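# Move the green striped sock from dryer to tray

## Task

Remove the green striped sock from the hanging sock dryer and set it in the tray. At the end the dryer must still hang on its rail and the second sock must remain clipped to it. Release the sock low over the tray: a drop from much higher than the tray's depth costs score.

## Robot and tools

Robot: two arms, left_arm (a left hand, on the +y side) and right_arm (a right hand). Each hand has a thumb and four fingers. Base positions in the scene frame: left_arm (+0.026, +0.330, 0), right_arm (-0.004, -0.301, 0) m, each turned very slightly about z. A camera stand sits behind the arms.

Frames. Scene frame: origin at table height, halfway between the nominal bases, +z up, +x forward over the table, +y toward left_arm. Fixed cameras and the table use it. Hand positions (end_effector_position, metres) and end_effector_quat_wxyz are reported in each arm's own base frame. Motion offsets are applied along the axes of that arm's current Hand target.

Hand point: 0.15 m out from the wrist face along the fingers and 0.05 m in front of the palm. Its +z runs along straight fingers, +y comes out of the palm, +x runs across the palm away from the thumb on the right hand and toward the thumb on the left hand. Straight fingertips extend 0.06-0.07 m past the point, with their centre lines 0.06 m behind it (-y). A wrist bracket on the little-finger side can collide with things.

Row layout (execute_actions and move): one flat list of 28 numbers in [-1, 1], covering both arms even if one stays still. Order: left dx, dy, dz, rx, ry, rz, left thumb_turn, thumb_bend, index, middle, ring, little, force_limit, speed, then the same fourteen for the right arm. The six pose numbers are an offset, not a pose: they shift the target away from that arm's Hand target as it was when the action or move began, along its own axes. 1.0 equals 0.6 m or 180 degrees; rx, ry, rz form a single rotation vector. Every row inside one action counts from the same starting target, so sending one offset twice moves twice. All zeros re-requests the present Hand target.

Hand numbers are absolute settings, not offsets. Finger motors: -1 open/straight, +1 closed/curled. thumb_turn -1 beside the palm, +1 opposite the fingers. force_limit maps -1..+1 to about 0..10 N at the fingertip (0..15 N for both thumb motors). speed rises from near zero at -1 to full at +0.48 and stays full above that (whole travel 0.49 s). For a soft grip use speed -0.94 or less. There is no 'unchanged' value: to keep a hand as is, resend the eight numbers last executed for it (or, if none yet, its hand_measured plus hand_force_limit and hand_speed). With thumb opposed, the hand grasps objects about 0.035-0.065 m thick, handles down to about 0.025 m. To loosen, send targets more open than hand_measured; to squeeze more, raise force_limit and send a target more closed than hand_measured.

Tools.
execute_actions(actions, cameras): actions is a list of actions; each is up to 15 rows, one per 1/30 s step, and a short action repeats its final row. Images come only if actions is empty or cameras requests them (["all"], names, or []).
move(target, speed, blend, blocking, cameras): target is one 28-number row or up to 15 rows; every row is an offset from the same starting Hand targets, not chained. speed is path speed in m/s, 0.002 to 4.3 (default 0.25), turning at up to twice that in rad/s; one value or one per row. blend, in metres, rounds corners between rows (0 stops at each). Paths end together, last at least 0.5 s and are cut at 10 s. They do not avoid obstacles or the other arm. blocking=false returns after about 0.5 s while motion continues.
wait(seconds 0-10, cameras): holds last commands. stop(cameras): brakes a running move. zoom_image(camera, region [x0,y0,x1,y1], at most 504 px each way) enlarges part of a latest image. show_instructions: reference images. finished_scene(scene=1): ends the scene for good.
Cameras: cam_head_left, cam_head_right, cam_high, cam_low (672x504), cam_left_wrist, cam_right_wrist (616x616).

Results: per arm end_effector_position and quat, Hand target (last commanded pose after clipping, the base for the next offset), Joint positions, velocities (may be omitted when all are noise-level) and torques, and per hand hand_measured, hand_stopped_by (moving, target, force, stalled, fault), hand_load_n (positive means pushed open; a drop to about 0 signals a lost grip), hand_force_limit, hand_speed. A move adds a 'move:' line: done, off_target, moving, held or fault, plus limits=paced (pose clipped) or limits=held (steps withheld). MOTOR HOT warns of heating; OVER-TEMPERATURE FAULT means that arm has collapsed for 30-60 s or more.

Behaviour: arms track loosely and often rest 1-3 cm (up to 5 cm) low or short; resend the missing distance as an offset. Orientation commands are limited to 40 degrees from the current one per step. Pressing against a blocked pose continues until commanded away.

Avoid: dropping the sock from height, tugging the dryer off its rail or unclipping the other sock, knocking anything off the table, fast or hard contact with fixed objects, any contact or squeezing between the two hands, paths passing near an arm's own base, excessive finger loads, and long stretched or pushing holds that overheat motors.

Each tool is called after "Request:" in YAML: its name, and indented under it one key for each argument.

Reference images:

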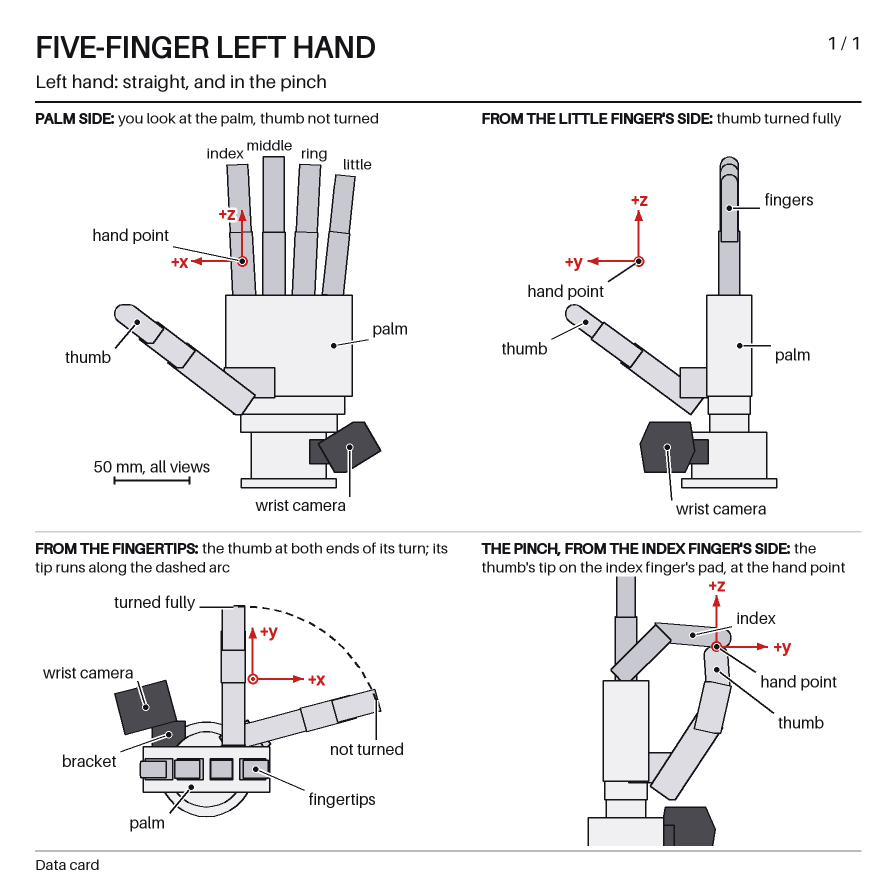

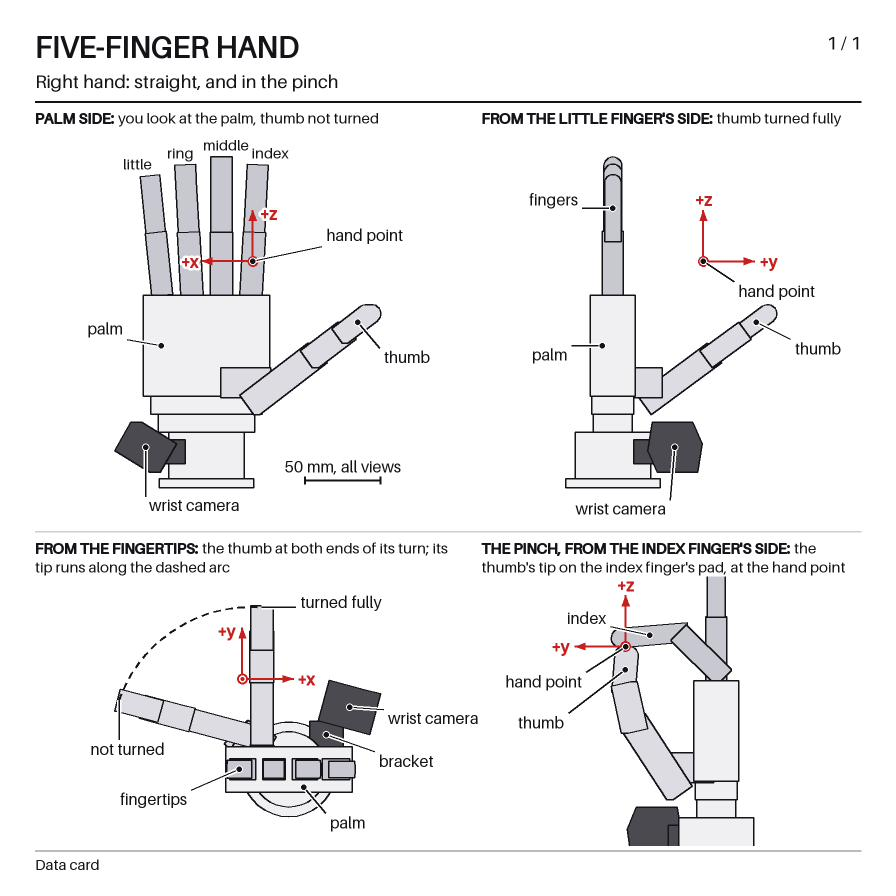

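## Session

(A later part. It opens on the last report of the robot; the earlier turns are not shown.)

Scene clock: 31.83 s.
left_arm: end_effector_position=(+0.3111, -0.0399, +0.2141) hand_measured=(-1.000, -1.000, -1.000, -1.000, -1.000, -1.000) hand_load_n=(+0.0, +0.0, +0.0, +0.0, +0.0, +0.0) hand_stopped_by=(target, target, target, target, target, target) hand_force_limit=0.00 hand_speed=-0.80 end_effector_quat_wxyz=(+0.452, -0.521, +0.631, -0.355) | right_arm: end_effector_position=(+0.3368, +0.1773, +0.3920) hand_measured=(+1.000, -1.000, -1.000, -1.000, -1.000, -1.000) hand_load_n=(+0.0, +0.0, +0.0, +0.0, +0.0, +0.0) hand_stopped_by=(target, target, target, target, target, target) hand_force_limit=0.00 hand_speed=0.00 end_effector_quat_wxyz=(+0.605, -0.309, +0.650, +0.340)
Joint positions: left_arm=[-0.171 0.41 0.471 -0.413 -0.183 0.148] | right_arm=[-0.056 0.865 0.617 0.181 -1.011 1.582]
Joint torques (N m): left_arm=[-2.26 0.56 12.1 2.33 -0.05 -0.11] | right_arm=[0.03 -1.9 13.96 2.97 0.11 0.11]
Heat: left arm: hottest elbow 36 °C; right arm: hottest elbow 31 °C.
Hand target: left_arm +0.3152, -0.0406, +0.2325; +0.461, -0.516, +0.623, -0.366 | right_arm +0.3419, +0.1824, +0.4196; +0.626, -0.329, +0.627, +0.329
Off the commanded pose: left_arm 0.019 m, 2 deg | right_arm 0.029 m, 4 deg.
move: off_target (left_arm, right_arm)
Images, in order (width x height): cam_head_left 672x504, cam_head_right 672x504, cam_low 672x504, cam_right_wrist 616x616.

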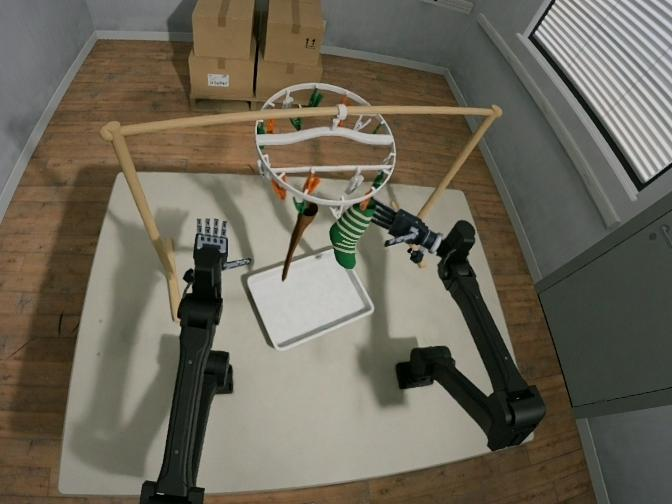

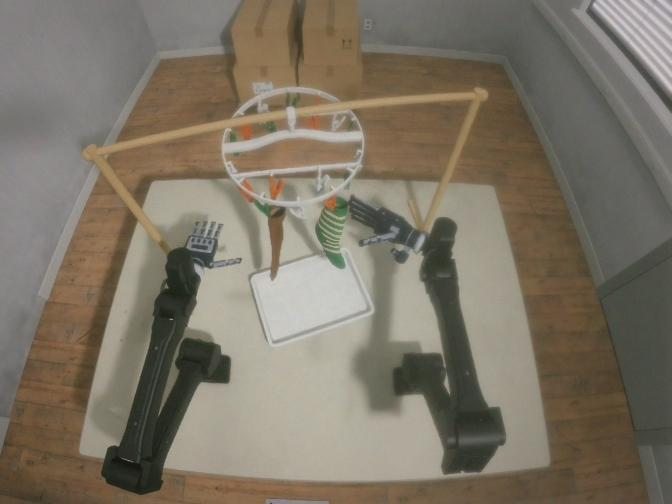

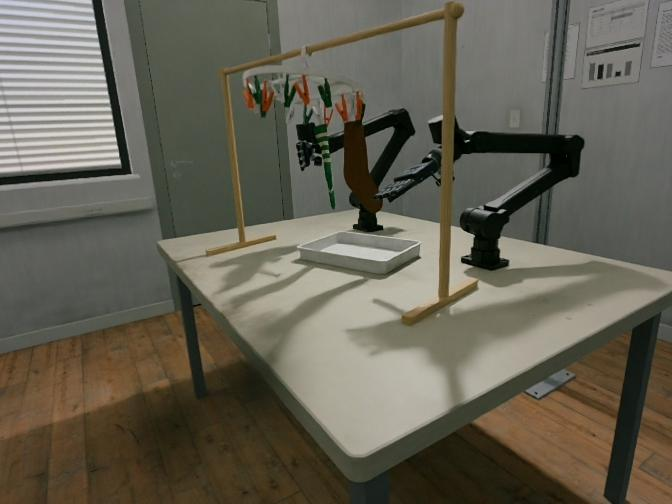

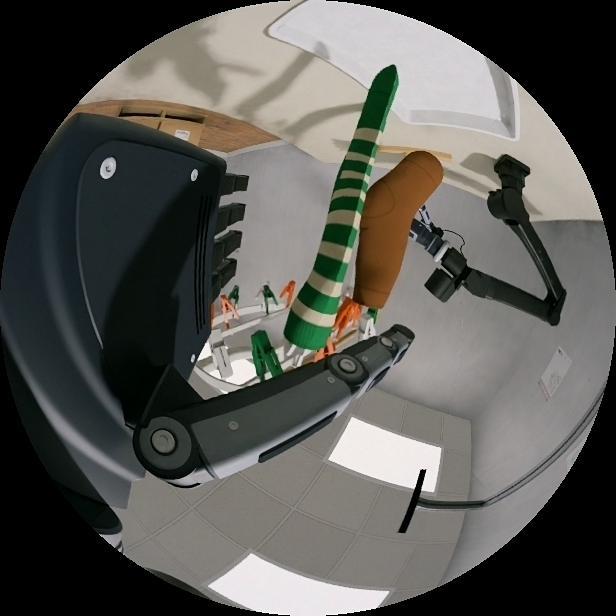

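Request:
move:
  target:
    - [0,0,0,0,0,0,-1,-1,-1,-1,-1,-1,0,-0.8,-0.01,0.02,0.0,0,0,0,1,-1,-1,-1,-1,-1,0,0]
    - [0,0,0,0,0,0,-1,-1,-1,-1,-1,-1,0,-0.8,-0.01,0.02,0.06,0,0,0,1,-1,-1,-1,-1,-1,0,0]
  speed: 0.05
  blend: 0.005
  cameras: ["cam_head_left","cam_head_right","cam_low","cam_high","cam_right_wrist"]

Request:
zoom_image:
  camera: "cam_head_left"
  region: [310, 170, 430, 290]

Request:
zoom_image:
  camera: "cam_head_right"
  region: [290, 170, 410, 290]

Request:
zoom_image:
  camera: "cam_low"
  region: [260, 80, 400, 230]

Request:
zoom_image:
  camera: "cam_right_wrist"
  region: [180, 60, 460, 380]

Scene clock: 34.93 s.
left_arm: end_effector_position=(+0.3111, -0.0399, +0.2141) hand_measured=(-1.000, -1.000, -1.000, -1.000, -1.000, -1.000) hand_load_n=(+0.0, +0.0, +0.0, +0.0, -0.5, +0.0) hand_stopped_by=(target, target, target, target, target, target) hand_force_limit=0.00 hand_speed=-0.80 end_effector_quat_wxyz=(+0.452, -0.521, +0.631, -0.355) | right_arm: end_effector_position=(+0.3475, +0.2127, +0.3966) hand_measured=(+1.000, -1.000, -1.000, -1.000, -1.000, -1.000) hand_load_n=(-0.5, +0.0, +0.0, +0.0, +0.0, +0.0) hand_stopped_by=(target, target, target, target, target, target) hand_force_limit=0.00 hand_speed=0.00 end_effector_quat_wxyz=(+0.604, -0.312, +0.651, +0.338)
Joint positions: left_arm=[-0.171 0.41 0.471 -0.413 -0.183 0.148] | right_arm=[0.07 0.897 0.65 0.181 -0.885 1.582]
Joint torques (N m): left_arm=[-2.2 0.56 12.1 2.33 -0.05 -0.11] | right_arm=[-0.03 -2.49 13.85 3.1 0.08 0.1]
Heat: left arm: hottest elbow 37 °C; right arm: hottest elbow 32 °C.
Hand target: left_arm +0.3152, -0.0406, +0.2325; +0.461, -0.516, +0.623, -0.366 | right_arm +0.3524, +0.2188, +0.4258; +0.626, -0.329, +0.626, +0.328
Off the commanded pose: left_arm 0.019 m, 2 deg | right_arm 0.030 m, 4 deg.
move: off_target (left_arm, right_arm)
Images, in order (width x height): cam_head_left 672x504, cam_head_right 672x504, cam_high 672x504, cam_low 672x504, cam_right_wrist 616x616.

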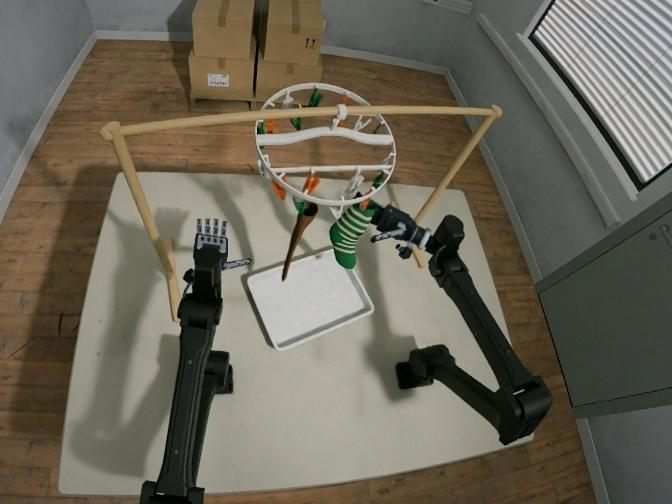

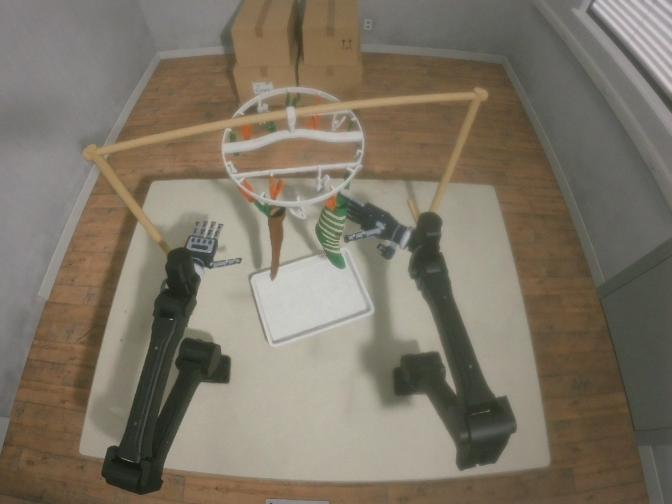

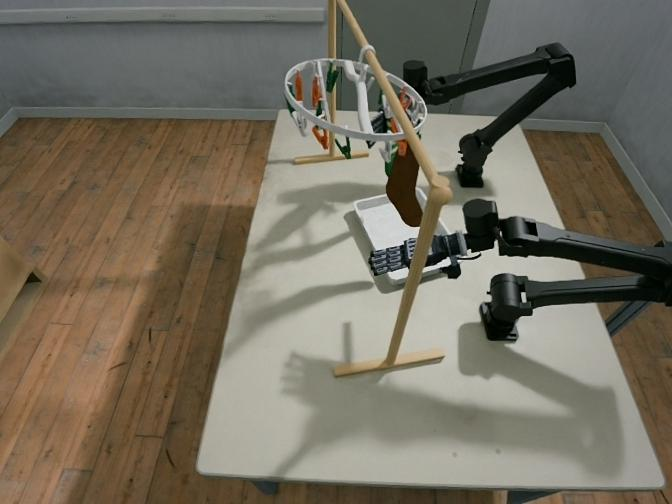

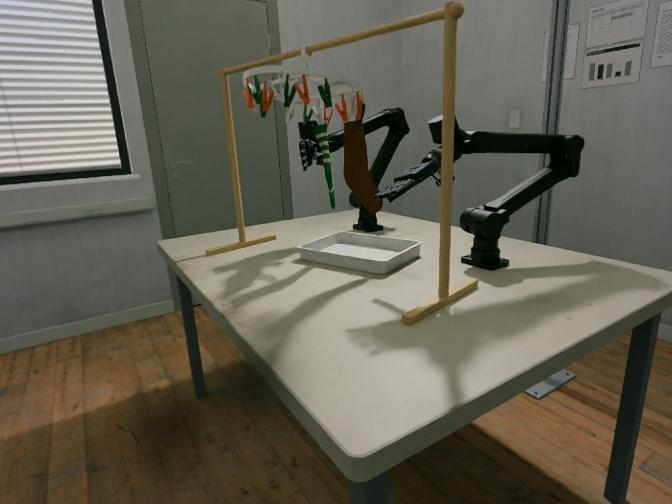

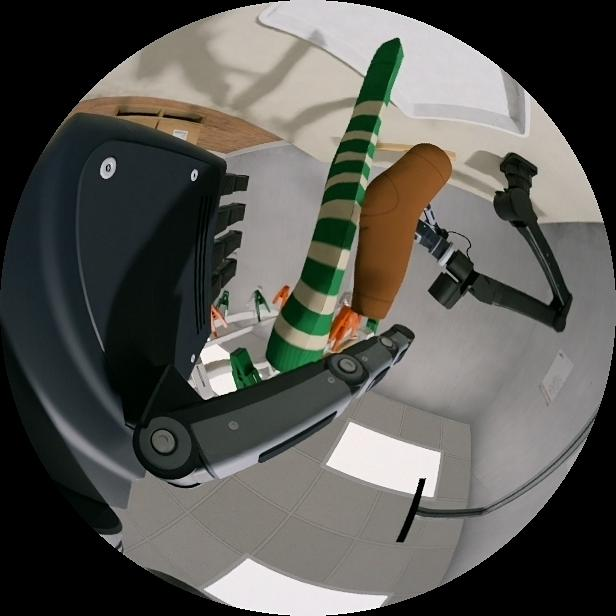

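Scaled by 4.200 from the camera's 672x504 image, which has a finer 960x720 frame.

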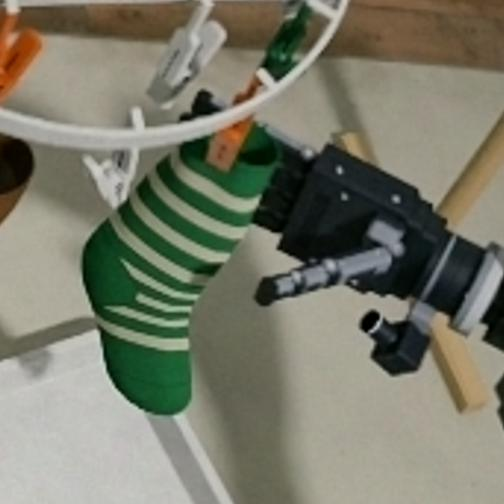

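Scaled by 4.200 from the camera's 672x504 image, which has a finer 960x720 frame.

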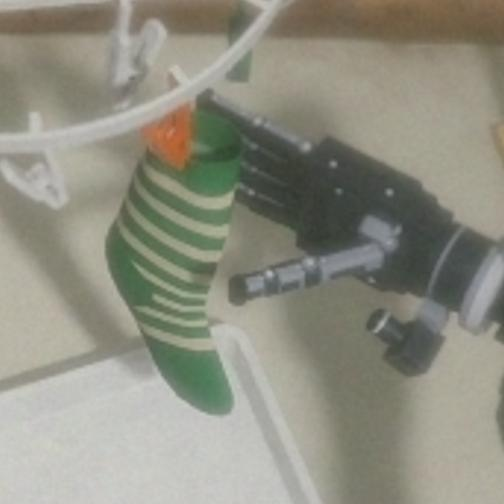

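Scaled by 3.360 from the camera's 672x504 image, which has a finer 960x720 frame.

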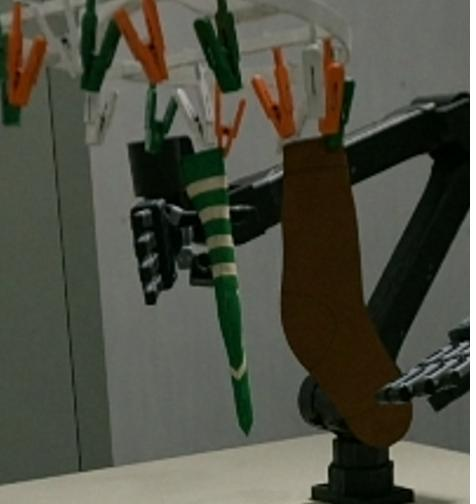

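Scaled by 1.575 from the camera's 616x616 image, which has a finer 880x880 frame.

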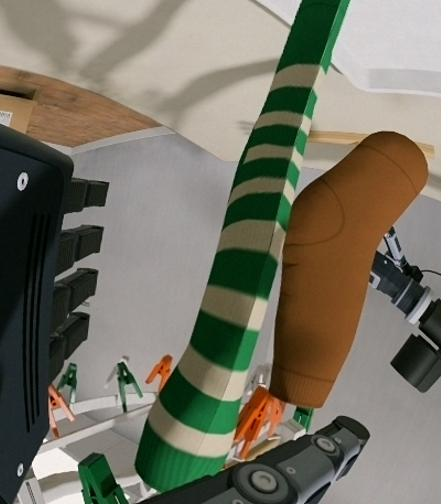

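Request:
move:
  target:
    - [0,0,0,0,0,0,-1,-1,-1,-1,-1,-1,0,-0.8,-0.005,0.02,0.0,0,0,0,1,-1,-1,-1,-1,-1,0,0]
    - [0,0,0,0,0,0,-1,-1,-1,-1,-1,-1,0,-0.8,-0.005,0.022,0.055,0,0,0,1,-1,-1,-1,-1,-1,0,0]
  speed: 0.05
  blend: 0.005
  cameras: ["cam_head_left","cam_head_right","cam_low","cam_high","cam_right_wrist"]

Request:
zoom_image:
  camera: "cam_head_left"
  region: [310, 170, 430, 290]

Request:
zoom_image:
  camera: "cam_head_right"
  region: [290, 170, 410, 290]

Request:
zoom_image:
  camera: "cam_low"
  region: [260, 80, 400, 230]

Request:
zoom_image:
  camera: "cam_right_wrist"
  region: [180, 60, 460, 380]

Scene clock: 37.37 s.
left_arm: end_effector_position=(+0.3111, -0.0399, +0.2141) hand_measured=(-1.000, -1.000, -1.000, -1.000, -1.000, -1.000) hand_load_n=(+0.0, +0.5, +0.0, +0.0, +0.0, +0.0) hand_stopped_by=(target, target, target, target, target, target) hand_force_limit=0.00 hand_speed=-0.80 end_effector_quat_wxyz=(+0.452, -0.521, +0.631, -0.355) | right_arm: end_effector_position=(+0.3555, +0.2465, +0.3981) hand_measured=(+1.000, -1.000, -1.000, -1.000, -1.000, -1.000) hand_load_n=(-0.5, +0.0, +0.0, +0.0, +0.0, +0.0) hand_stopped_by=(target, target, target, target, target, target) hand_force_limit=0.00 hand_speed=0.00 end_effector_quat_wxyz=(+0.603, -0.314, +0.652, +0.335)
Joint positions: left_arm=[-0.171 0.41 0.471 -0.413 -0.183 0.148] | right_arm=[0.182 0.936 0.678 0.191 -0.774 1.582]
Joint torques (N m): left_arm=[-2.2 0.56 12.1 2.33 -0.05 -0.11] | right_arm=[0.03 -3.08 14 3.11 0.09 0.1]
Heat: left arm: hottest elbow 37 °C; right arm: hottest elbow 32 °C.
Hand target: left_arm +0.3152, -0.0406, +0.2325; +0.461, -0.516, +0.623, -0.366 | right_arm +0.3603, +0.2536, +0.4286; +0.626, -0.329, +0.626, +0.329
Off the commanded pose: left_arm 0.019 m, 2 deg | right_arm 0.032 m, 4 deg.
move: off_target (left_arm, right_arm)
Images, in order (width x height): cam_head_left 672x504, cam_head_right 672x504, cam_high 672x504, cam_low 672x504, cam_right_wrist 616x616.

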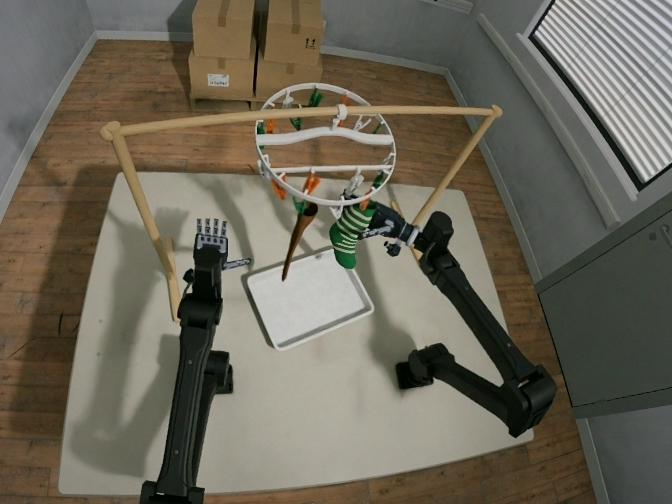

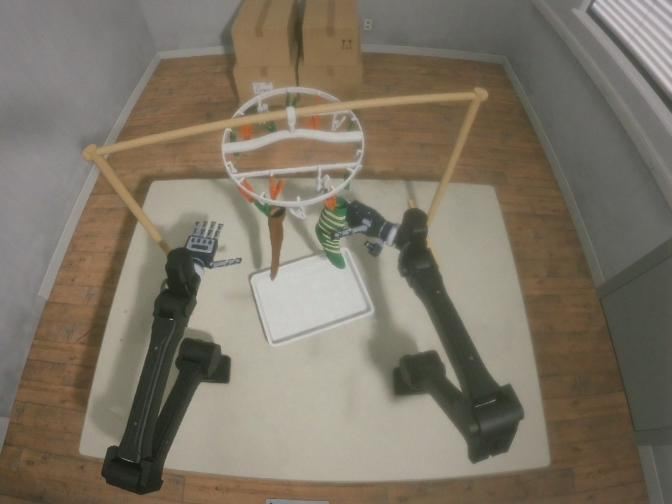

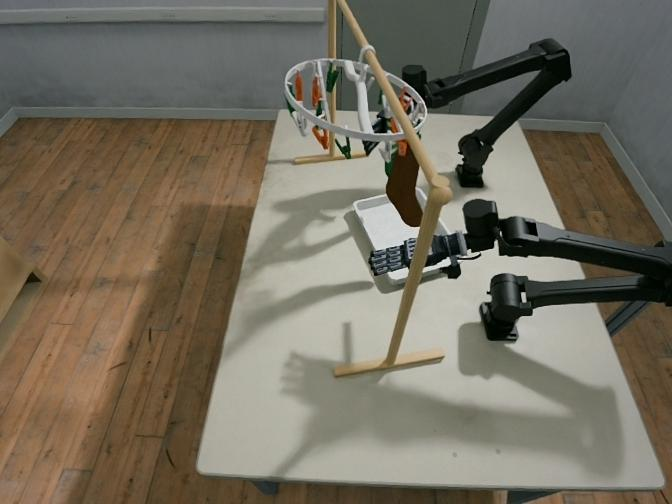

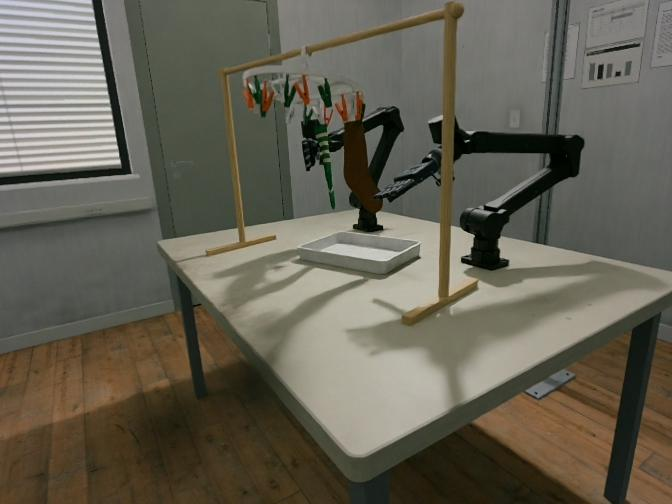

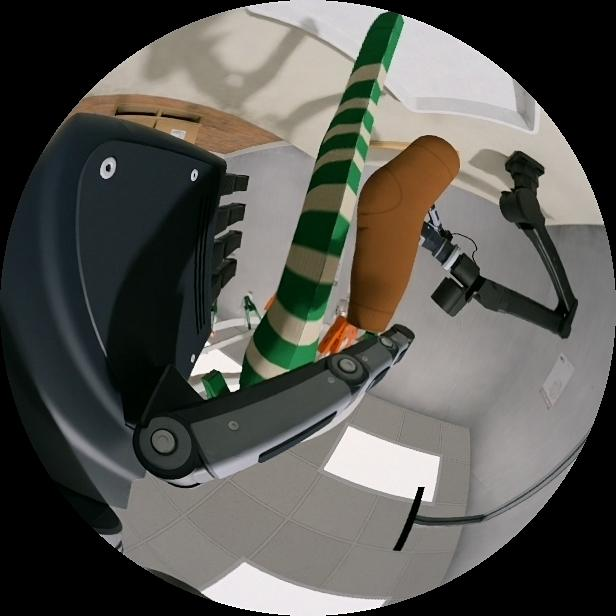

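Scaled by 4.200 from the camera's 672x504 image, which has a finer 960x720 frame.

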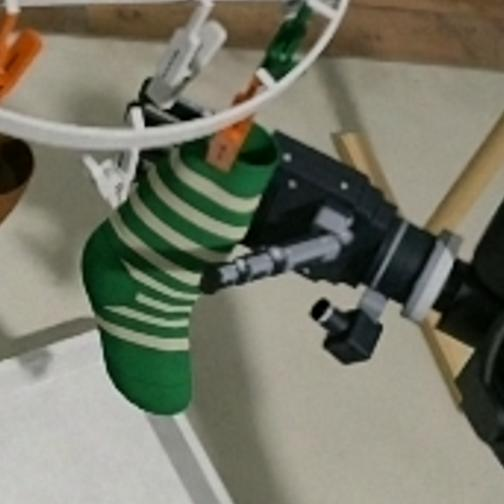

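Scaled by 4.200 from the camera's 672x504 image, which has a finer 960x720 frame.

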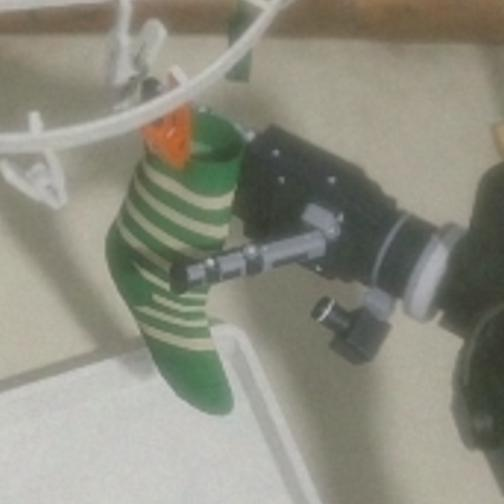

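Scaled by 3.360 from the camera's 672x504 image, which has a finer 960x720 frame.

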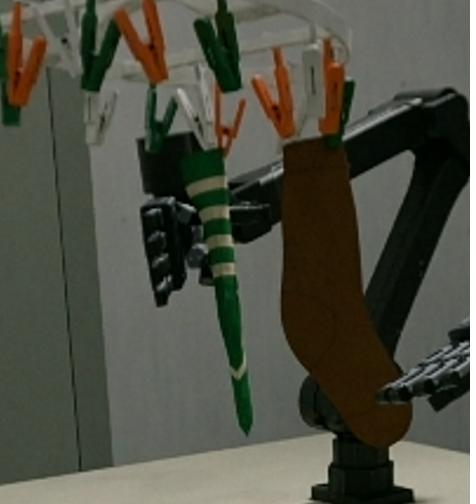

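Scaled by 1.575 from the camera's 616x616 image, which has a finer 880x880 frame.

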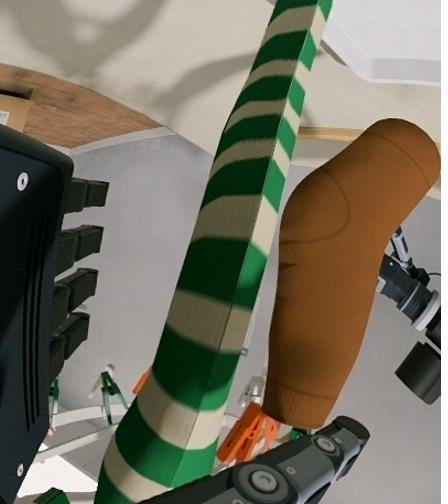

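Request:
execute_actions:
  actions:
    - [[0,0,0,0,0,0,-1,-1,-1,-1,-1,-1,0,-0.8,0,0,0,0,0,0,1,0.3,0.4,0.4,0.4,0.4,-0.4,-0.8]]
  cameras: []

Request:
wait:
  seconds: 2
  cameras: ["cam_head_left","cam_head_right","cam_low","cam_right_wrist"]

Request:
zoom_image:
  camera: "cam_head_left"
  region: [310, 170, 430, 290]

Request:
zoom_image:
  camera: "cam_low"
  region: [260, 80, 400, 230]

Request:
zoom_image:
  camera: "cam_right_wrist"
  region: [180, 60, 460, 440]

Scene clock: 41.00 s.
left_arm: end_effector_position=(+0.3111, -0.0399, +0.2141) hand_measured=(-1.000, -1.000, -1.000, -1.000, -1.000, -1.000) hand_load_n=(+0.0, +0.0, +0.0, +0.0, +0.0, +0.0) hand_stopped_by=(target, target, target, target, target, target) hand_force_limit=0.00 hand_speed=-0.80 end_effector_quat_wxyz=(+0.452, -0.521, +0.631, -0.355) | right_arm: end_effector_position=(+0.3555, +0.2465, +0.3982) hand_measured=(+1.000, -0.328, +0.366, +0.292, +0.400, +0.400) hand_load_n=(+0.0, +6.5, +3.5, +6.0, +0.0, +0.0) hand_stopped_by=(target, force, force, force, target, target) hand_force_limit=-0.40 hand_speed=-0.80 end_effector_quat_wxyz=(+0.603, -0.315, +0.652, +0.335)
Joint positions: left_arm=[-0.171 0.41 0.471 -0.413 -0.183 0.148] | right_arm=[0.182 0.936 0.678 0.191 -0.774 1.582]
Joint torques (N m): left_arm=[-2.26 0.5 12.1 2.33 -0.05 -0.11] | right_arm=[0.03 -3.08 14.04 3.17 0.08 0.12]
Heat: left arm: hottest elbow 38 °C; right arm: hottest elbow 33 °C.
Hand target: left_arm +0.3152, -0.0406, +0.2325; +0.461, -0.516, +0.623, -0.366 | right_arm +0.3602, +0.2536, +0.4287; +0.626, -0.329, +0.626, +0.329
Off the commanded pose: left_arm 0.019 m, 2 deg | right_arm 0.031 m, 4 deg.
No camera images: "cameras" was empty.

Scene clock: 43.00 s.
left_arm: end_effector_position=(+0.3111, -0.0399, +0.2141) hand_measured=(-1.000, -1.000, -1.000, -1.000, -1.000, -1.000) hand_load_n=(+0.0, +0.0, +0.0, +0.0, +0.0, +0.0) hand_stopped_by=(target, target, target, target, target, target) hand_force_limit=0.00 hand_speed=-0.80 end_effector_quat_wxyz=(+0.452, -0.521, +0.631, -0.355) | right_arm: end_effector_position=(+0.3555, +0.2465, +0.3982) hand_measured=(+1.000, -0.328, +0.366, +0.292, +0.400, +0.400) hand_load_n=(+0.0, +6.5, +3.5, +6.0, +0.0, +0.0) hand_stopped_by=(target, force, force, force, target, target) hand_force_limit=-0.40 hand_speed=-0.80 end_effector_quat_wxyz=(+0.603, -0.315, +0.652, +0.335)
Joint positions: left_arm=[-0.171 0.41 0.471 -0.413 -0.183 0.148] | right_arm=[0.182 0.936 0.678 0.191 -0.774 1.582]
Joint torques (N m): left_arm=[-2.26 0.56 12.11 2.35 -0.05 -0.11] | right_arm=[0.03 -3.02 14.05 3.15 0.08 0.12]
Heat: left arm: hottest elbow 38 °C; right arm: hottest elbow 33 °C.
Hand target: left_arm +0.3152, -0.0406, +0.2325; +0.461, -0.516, +0.623, -0.366 | right_arm +0.3602, +0.2536, +0.4287; +0.626, -0.329, +0.626, +0.329
Off the commanded pose: left_arm 0.019 m, 2 deg | right_arm 0.031 m, 4 deg.
wait: 2.00 s; at rest by 0.17 s
Images, in order (width x height): cam_head_left 672x504, cam_head_right 672x504, cam_low 672x504, cam_right_wrist 616x616.

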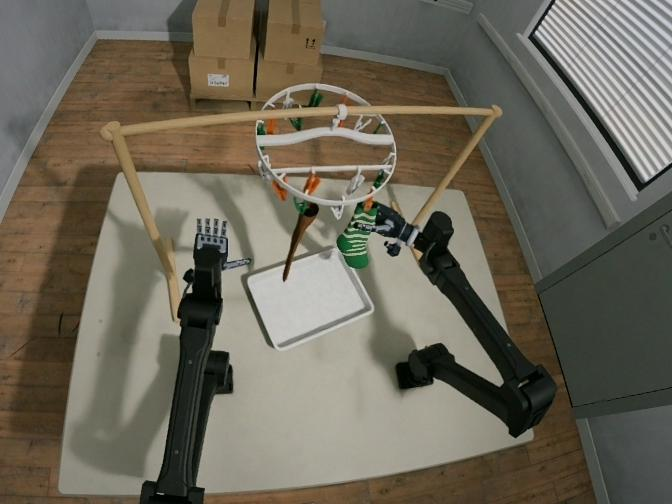

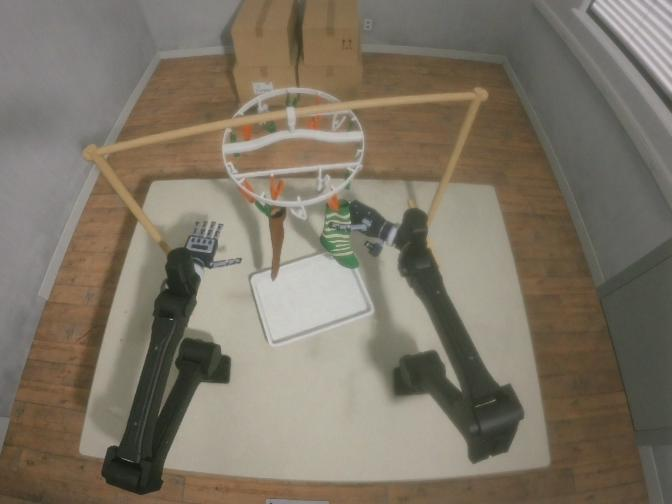

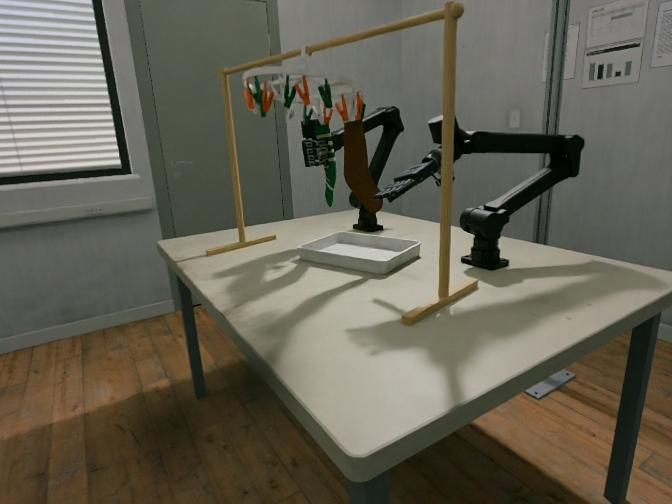

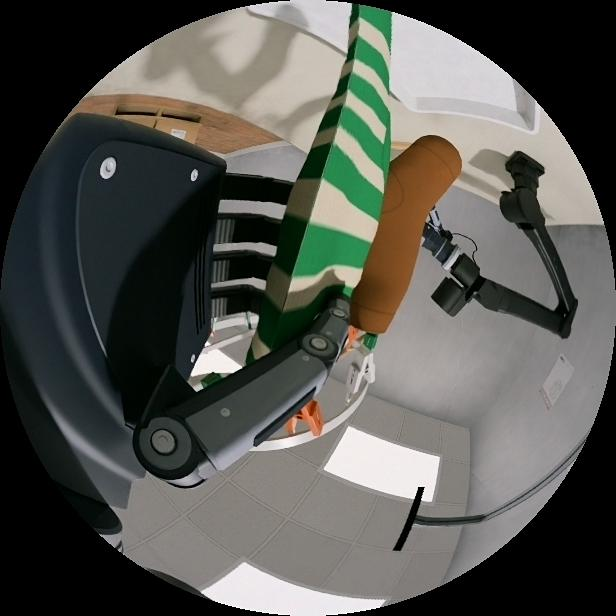

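Scaled by 4.200 from the camera's 672x504 image, which has a finer 960x720 frame.

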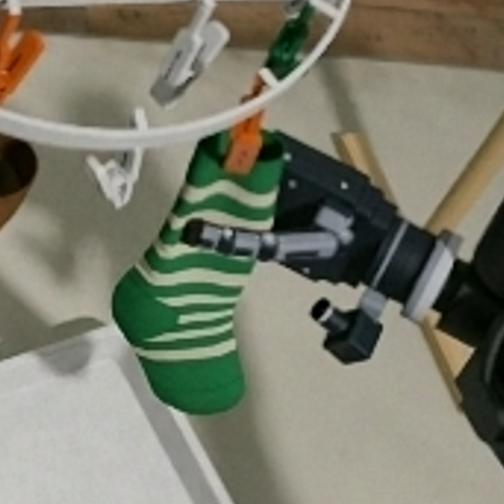

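Scaled by 3.360 from the camera's 672x504 image, which has a finer 960x720 frame.

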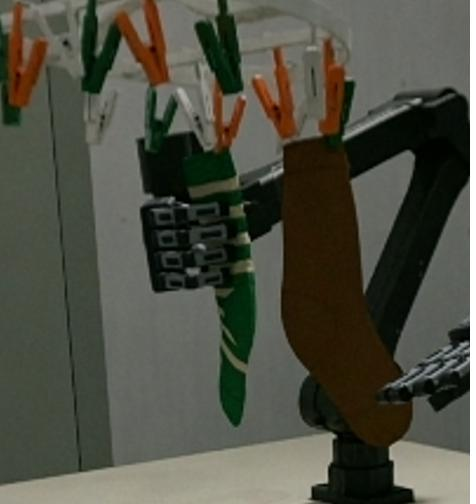

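Scaled by 1.326 from the camera's 616x616 image, which has a finer 880x880 frame.

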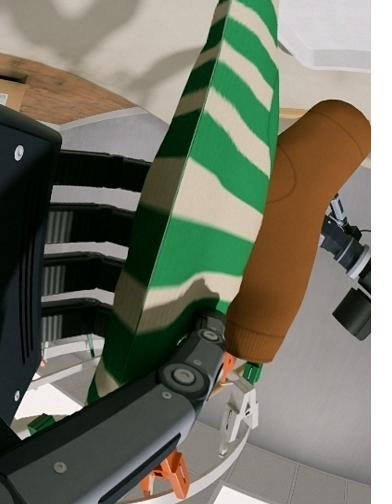

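Request:
execute_actions:
  actions:
    - [[0,0,0,0,0,0,-1,-1,-1,-1,-1,-1,0,-0.8,0,0,0,0,0,0,1,0.6,0.8,0.8,0.8,0.8,0.2,-0.9]]
  cameras: []

Request:
wait:
  seconds: 2
  cameras: ["cam_head_left","cam_low","cam_right_wrist"]

Request:
zoom_image:
  camera: "cam_low"
  region: [260, 80, 400, 230]

Request:
zoom_image:
  camera: "cam_right_wrist"
  region: [180, 60, 460, 440]

Scene clock: 45.23 s.
left_arm: end_effector_position=(+0.3111, -0.0399, +0.2141) hand_measured=(-1.000, -1.000, -1.000, -1.000, -1.000, -1.000) hand_load_n=(+0.0, +0.0, +0.0, +0.0, +0.0, +0.0) hand_stopped_by=(target, target, target, target, target, target) hand_force_limit=0.00 hand_speed=-0.80 end_effector_quat_wxyz=(+0.452, -0.521, +0.631, -0.355) | right_arm: end_effector_position=(+0.3555, +0.2465, +0.3982) hand_measured=(+1.000, -0.324, +0.384, +0.292, +0.800, +0.800) hand_load_n=(-0.5, +8.5, +6.0, +6.0, +0.0, +0.0) hand_stopped_by=(target, force, force, force, target, target) hand_force_limit=0.20 hand_speed=-0.90 end_effector_quat_wxyz=(+0.603, -0.315, +0.652, +0.335)
Joint positions: left_arm=[-0.171 0.41 0.471 -0.413 -0.183 0.148] | right_arm=[0.182 0.936 0.678 0.191 -0.774 1.582]
Joint torques (N m): left_arm=[-2.26 0.56 12.1 2.33 -0.05 -0.11] | right_arm=[-0.03 -3.02 14.05 3.17 0.08 0.12]
Heat: left arm: hottest elbow 38 °C; right arm: hottest elbow 33 °C.
Hand target: left_arm +0.3152, -0.0406, +0.2325; +0.461, -0.516, +0.623, -0.366 | right_arm +0.3602, +0.2536, +0.4287; +0.626, -0.329, +0.626, +0.329
Off the commanded pose: left_arm 0.019 m, 2 deg | right_arm 0.032 m, 4 deg.
No camera images: "cameras" was empty.

Scene clock: 47.23 s.
left_arm: end_effector_position=(+0.3111, -0.0399, +0.2141) hand_measured=(-1.000, -1.000, -1.000, -1.000, -1.000, -1.000) hand_load_n=(+0.0, +0.0, +0.0, +0.0, +0.0, +0.0) hand_stopped_by=(target, target, target, target, target, target) hand_force_limit=0.00 hand_speed=-0.80 end_effector_quat_wxyz=(+0.452, -0.521, +0.631, -0.355) | right_arm: end_effector_position=(+0.3555, +0.2465, +0.3982) hand_measured=(+1.000, -0.324, +0.384, +0.292, +0.800, +0.800) hand_load_n=(-0.5, +8.5, +5.5, +6.0, +0.0, +0.0) hand_stopped_by=(target, force, force, force, target, target) hand_force_limit=0.20 hand_speed=-0.90 end_effector_quat_wxyz=(+0.603, -0.315, +0.652, +0.335)
Joint positions: left_arm=[-0.171 0.41 0.471 -0.413 -0.183 0.148] | right_arm=[0.182 0.936 0.678 0.191 -0.774 1.582]
Joint torques (N m): left_arm=[-2.26 0.5 12.1 2.35 -0.05 -0.11] | right_arm=[0.03 -3.02 14.05 3.15 0.08 0.12]
Heat: left arm: hottest elbow 38 °C; right arm: hottest elbow 34 °C.
Hand target: left_arm +0.3152, -0.0406, +0.2325; +0.461, -0.516, +0.623, -0.366 | right_arm +0.3602, +0.2536, +0.4287; +0.626, -0.329, +0.626, +0.329
Off the commanded pose: left_arm 0.019 m, 2 deg | right_arm 0.032 m, 4 deg.
wait: 2.00 s; at rest by 0.17 s
Images, in order (width x height): cam_head_left 672x504, cam_low 672x504, cam_right_wrist 616x616.

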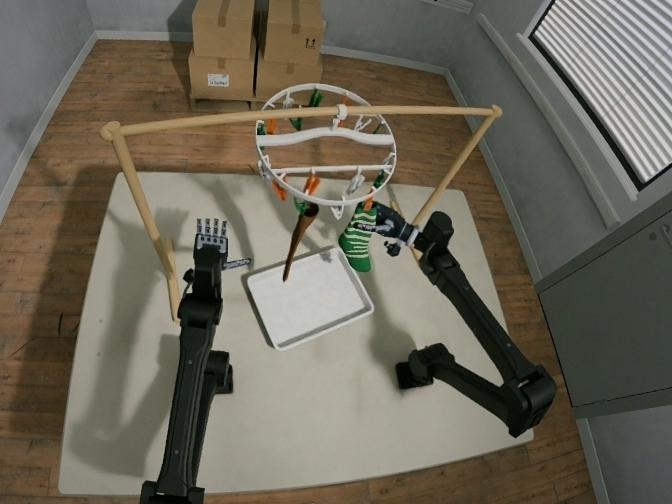

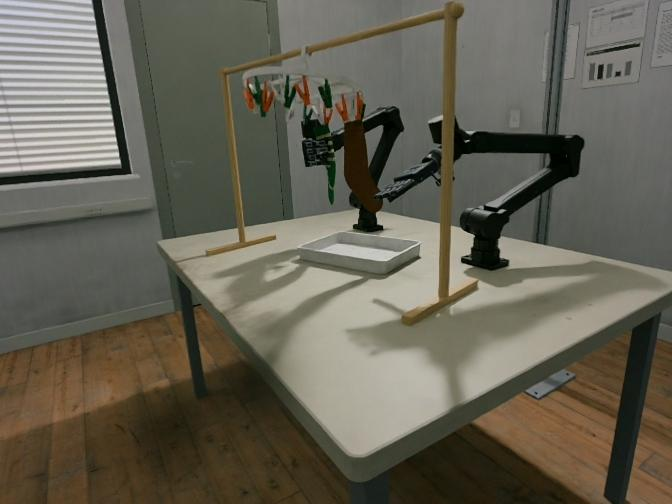

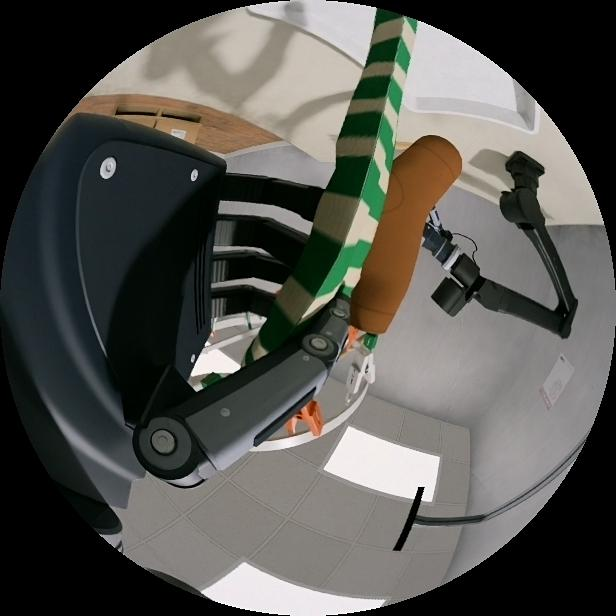

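Scaled by 3.360 from the camera's 672x504 image, which has a finer 960x720 frame.

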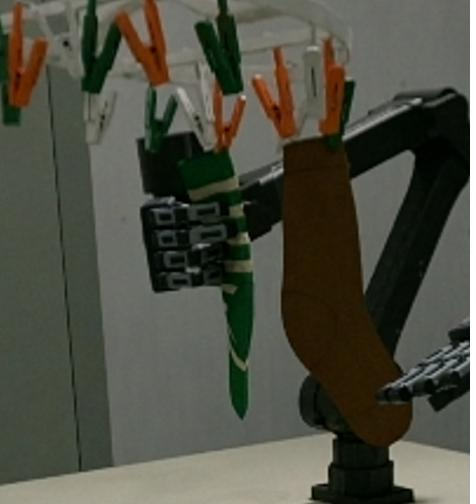

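Scaled by 1.326 from the camera's 616x616 image, which has a finer 880x880 frame.

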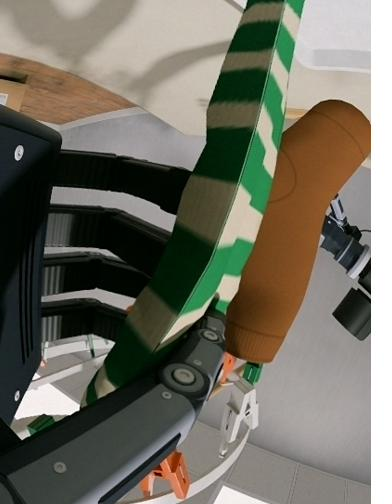

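Request:
move:
  target: [0,0,0,0,0,0,-1,-1,-1,-1,-1,-1,0,-0.8,0.067,0,0,0,0,0,1,0.6,0.8,0.8,0.8,0.8,0.2,-0.9]
  speed: 0.04
  cameras: ["cam_head_left","cam_low","cam_right_wrist"]

Request:
zoom_image:
  camera: "cam_head_left"
  region: [250, 70, 430, 290]

Request:
zoom_image:
  camera: "cam_low"
  region: [220, 40, 400, 230]

Scene clock: 49.23 s.
left_arm: end_effector_position=(+0.3111, -0.0399, +0.2141) hand_measured=(-1.000, -1.000, -1.000, -1.000, -1.000, -1.000) hand_load_n=(+0.0, +0.0, +0.0, +0.0, +0.0, +0.0) hand_stopped_by=(target, target, target, target, target, target) hand_force_limit=0.00 hand_speed=-0.80 end_effector_quat_wxyz=(+0.452, -0.521, +0.631, -0.355) | right_arm: end_effector_position=(+0.3623, +0.2484, +0.3976) hand_measured=(+1.000, -0.324, +0.384, +0.292, +0.800, +0.800) hand_load_n=(-0.5, +8.5, +6.0, +6.0, +0.0, +0.0) hand_stopped_by=(target, force, force, force, target, target) hand_force_limit=0.20 hand_speed=-0.90 end_effector_quat_wxyz=(+0.627, -0.323, +0.628, +0.328)
Joint positions: left_arm=[-0.171 0.41 0.471 -0.413 -0.183 0.148] | right_arm=[0.184 0.978 0.667 0.314 -0.772 1.579]
Joint torques (N m): left_arm=[-2.26 0.56 12.1 2.33 -0.05 -0.11] | right_arm=[-0.03 -3.49 7.86 3.17 0.12 0.13]
Heat: left arm: hottest elbow 39 °C; right arm: hottest elbow 34 °C.
Hand target: left_arm +0.3152, -0.0406, +0.2325; +0.461, -0.516, +0.623, -0.366 | right_arm +0.3602, +0.2535, +0.3885; +0.626, -0.329, +0.626, +0.329
Off the commanded pose: left_arm 0.019 m, 2 deg | right_arm 0.011 m, 1 deg.
move: off_target (left_arm, right_arm)
Images, in order (width x height): cam_head_left 672x504, cam_low 672x504, cam_right_wrist 616x616.

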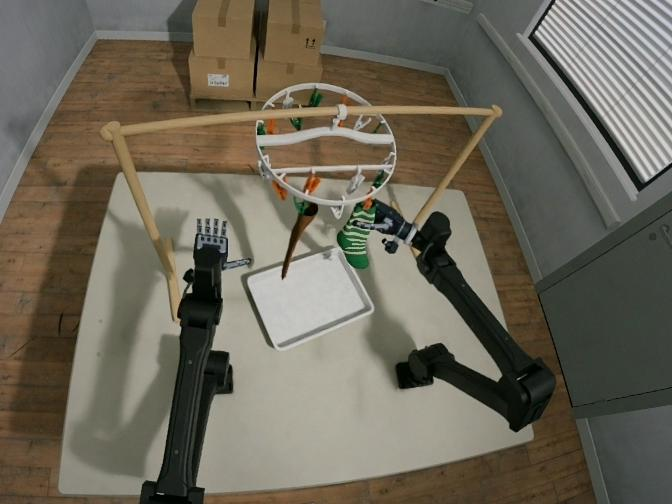

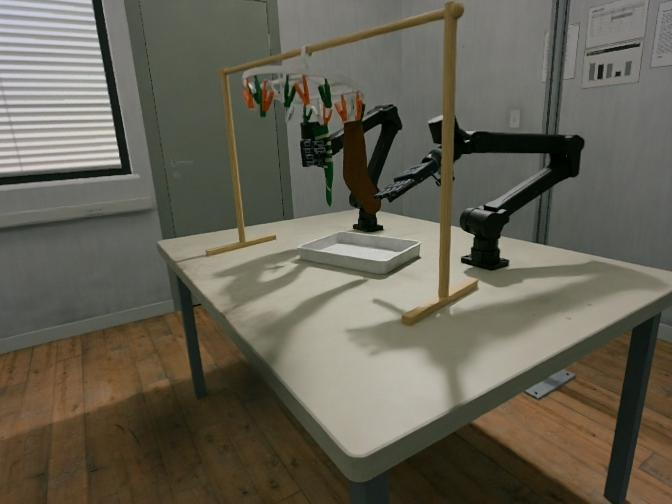

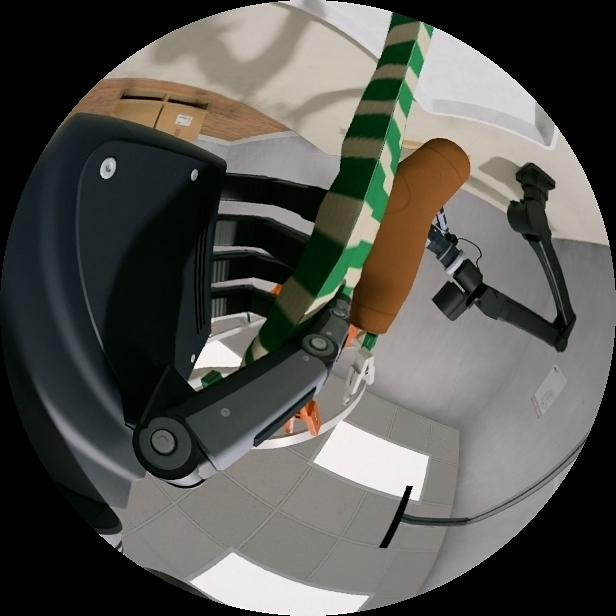

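Scaled by 2.291 from the camera's 672x504 image, which has a finer 960x720 frame.

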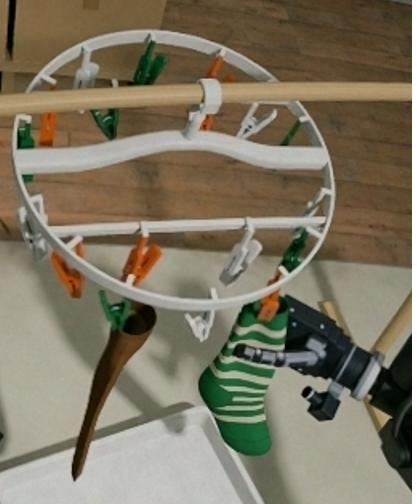

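Scaled by 2.653 from the camera's 672x504 image, which has a finer 960x720 frame.

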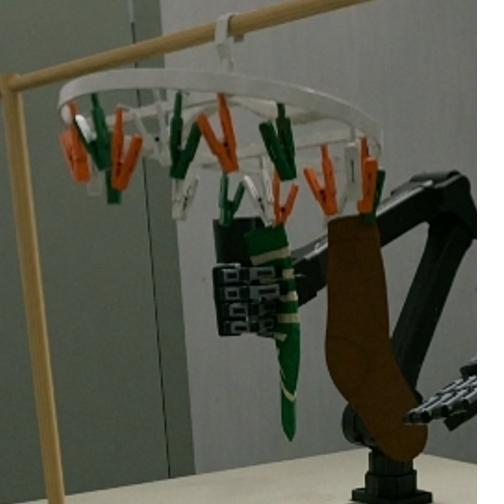

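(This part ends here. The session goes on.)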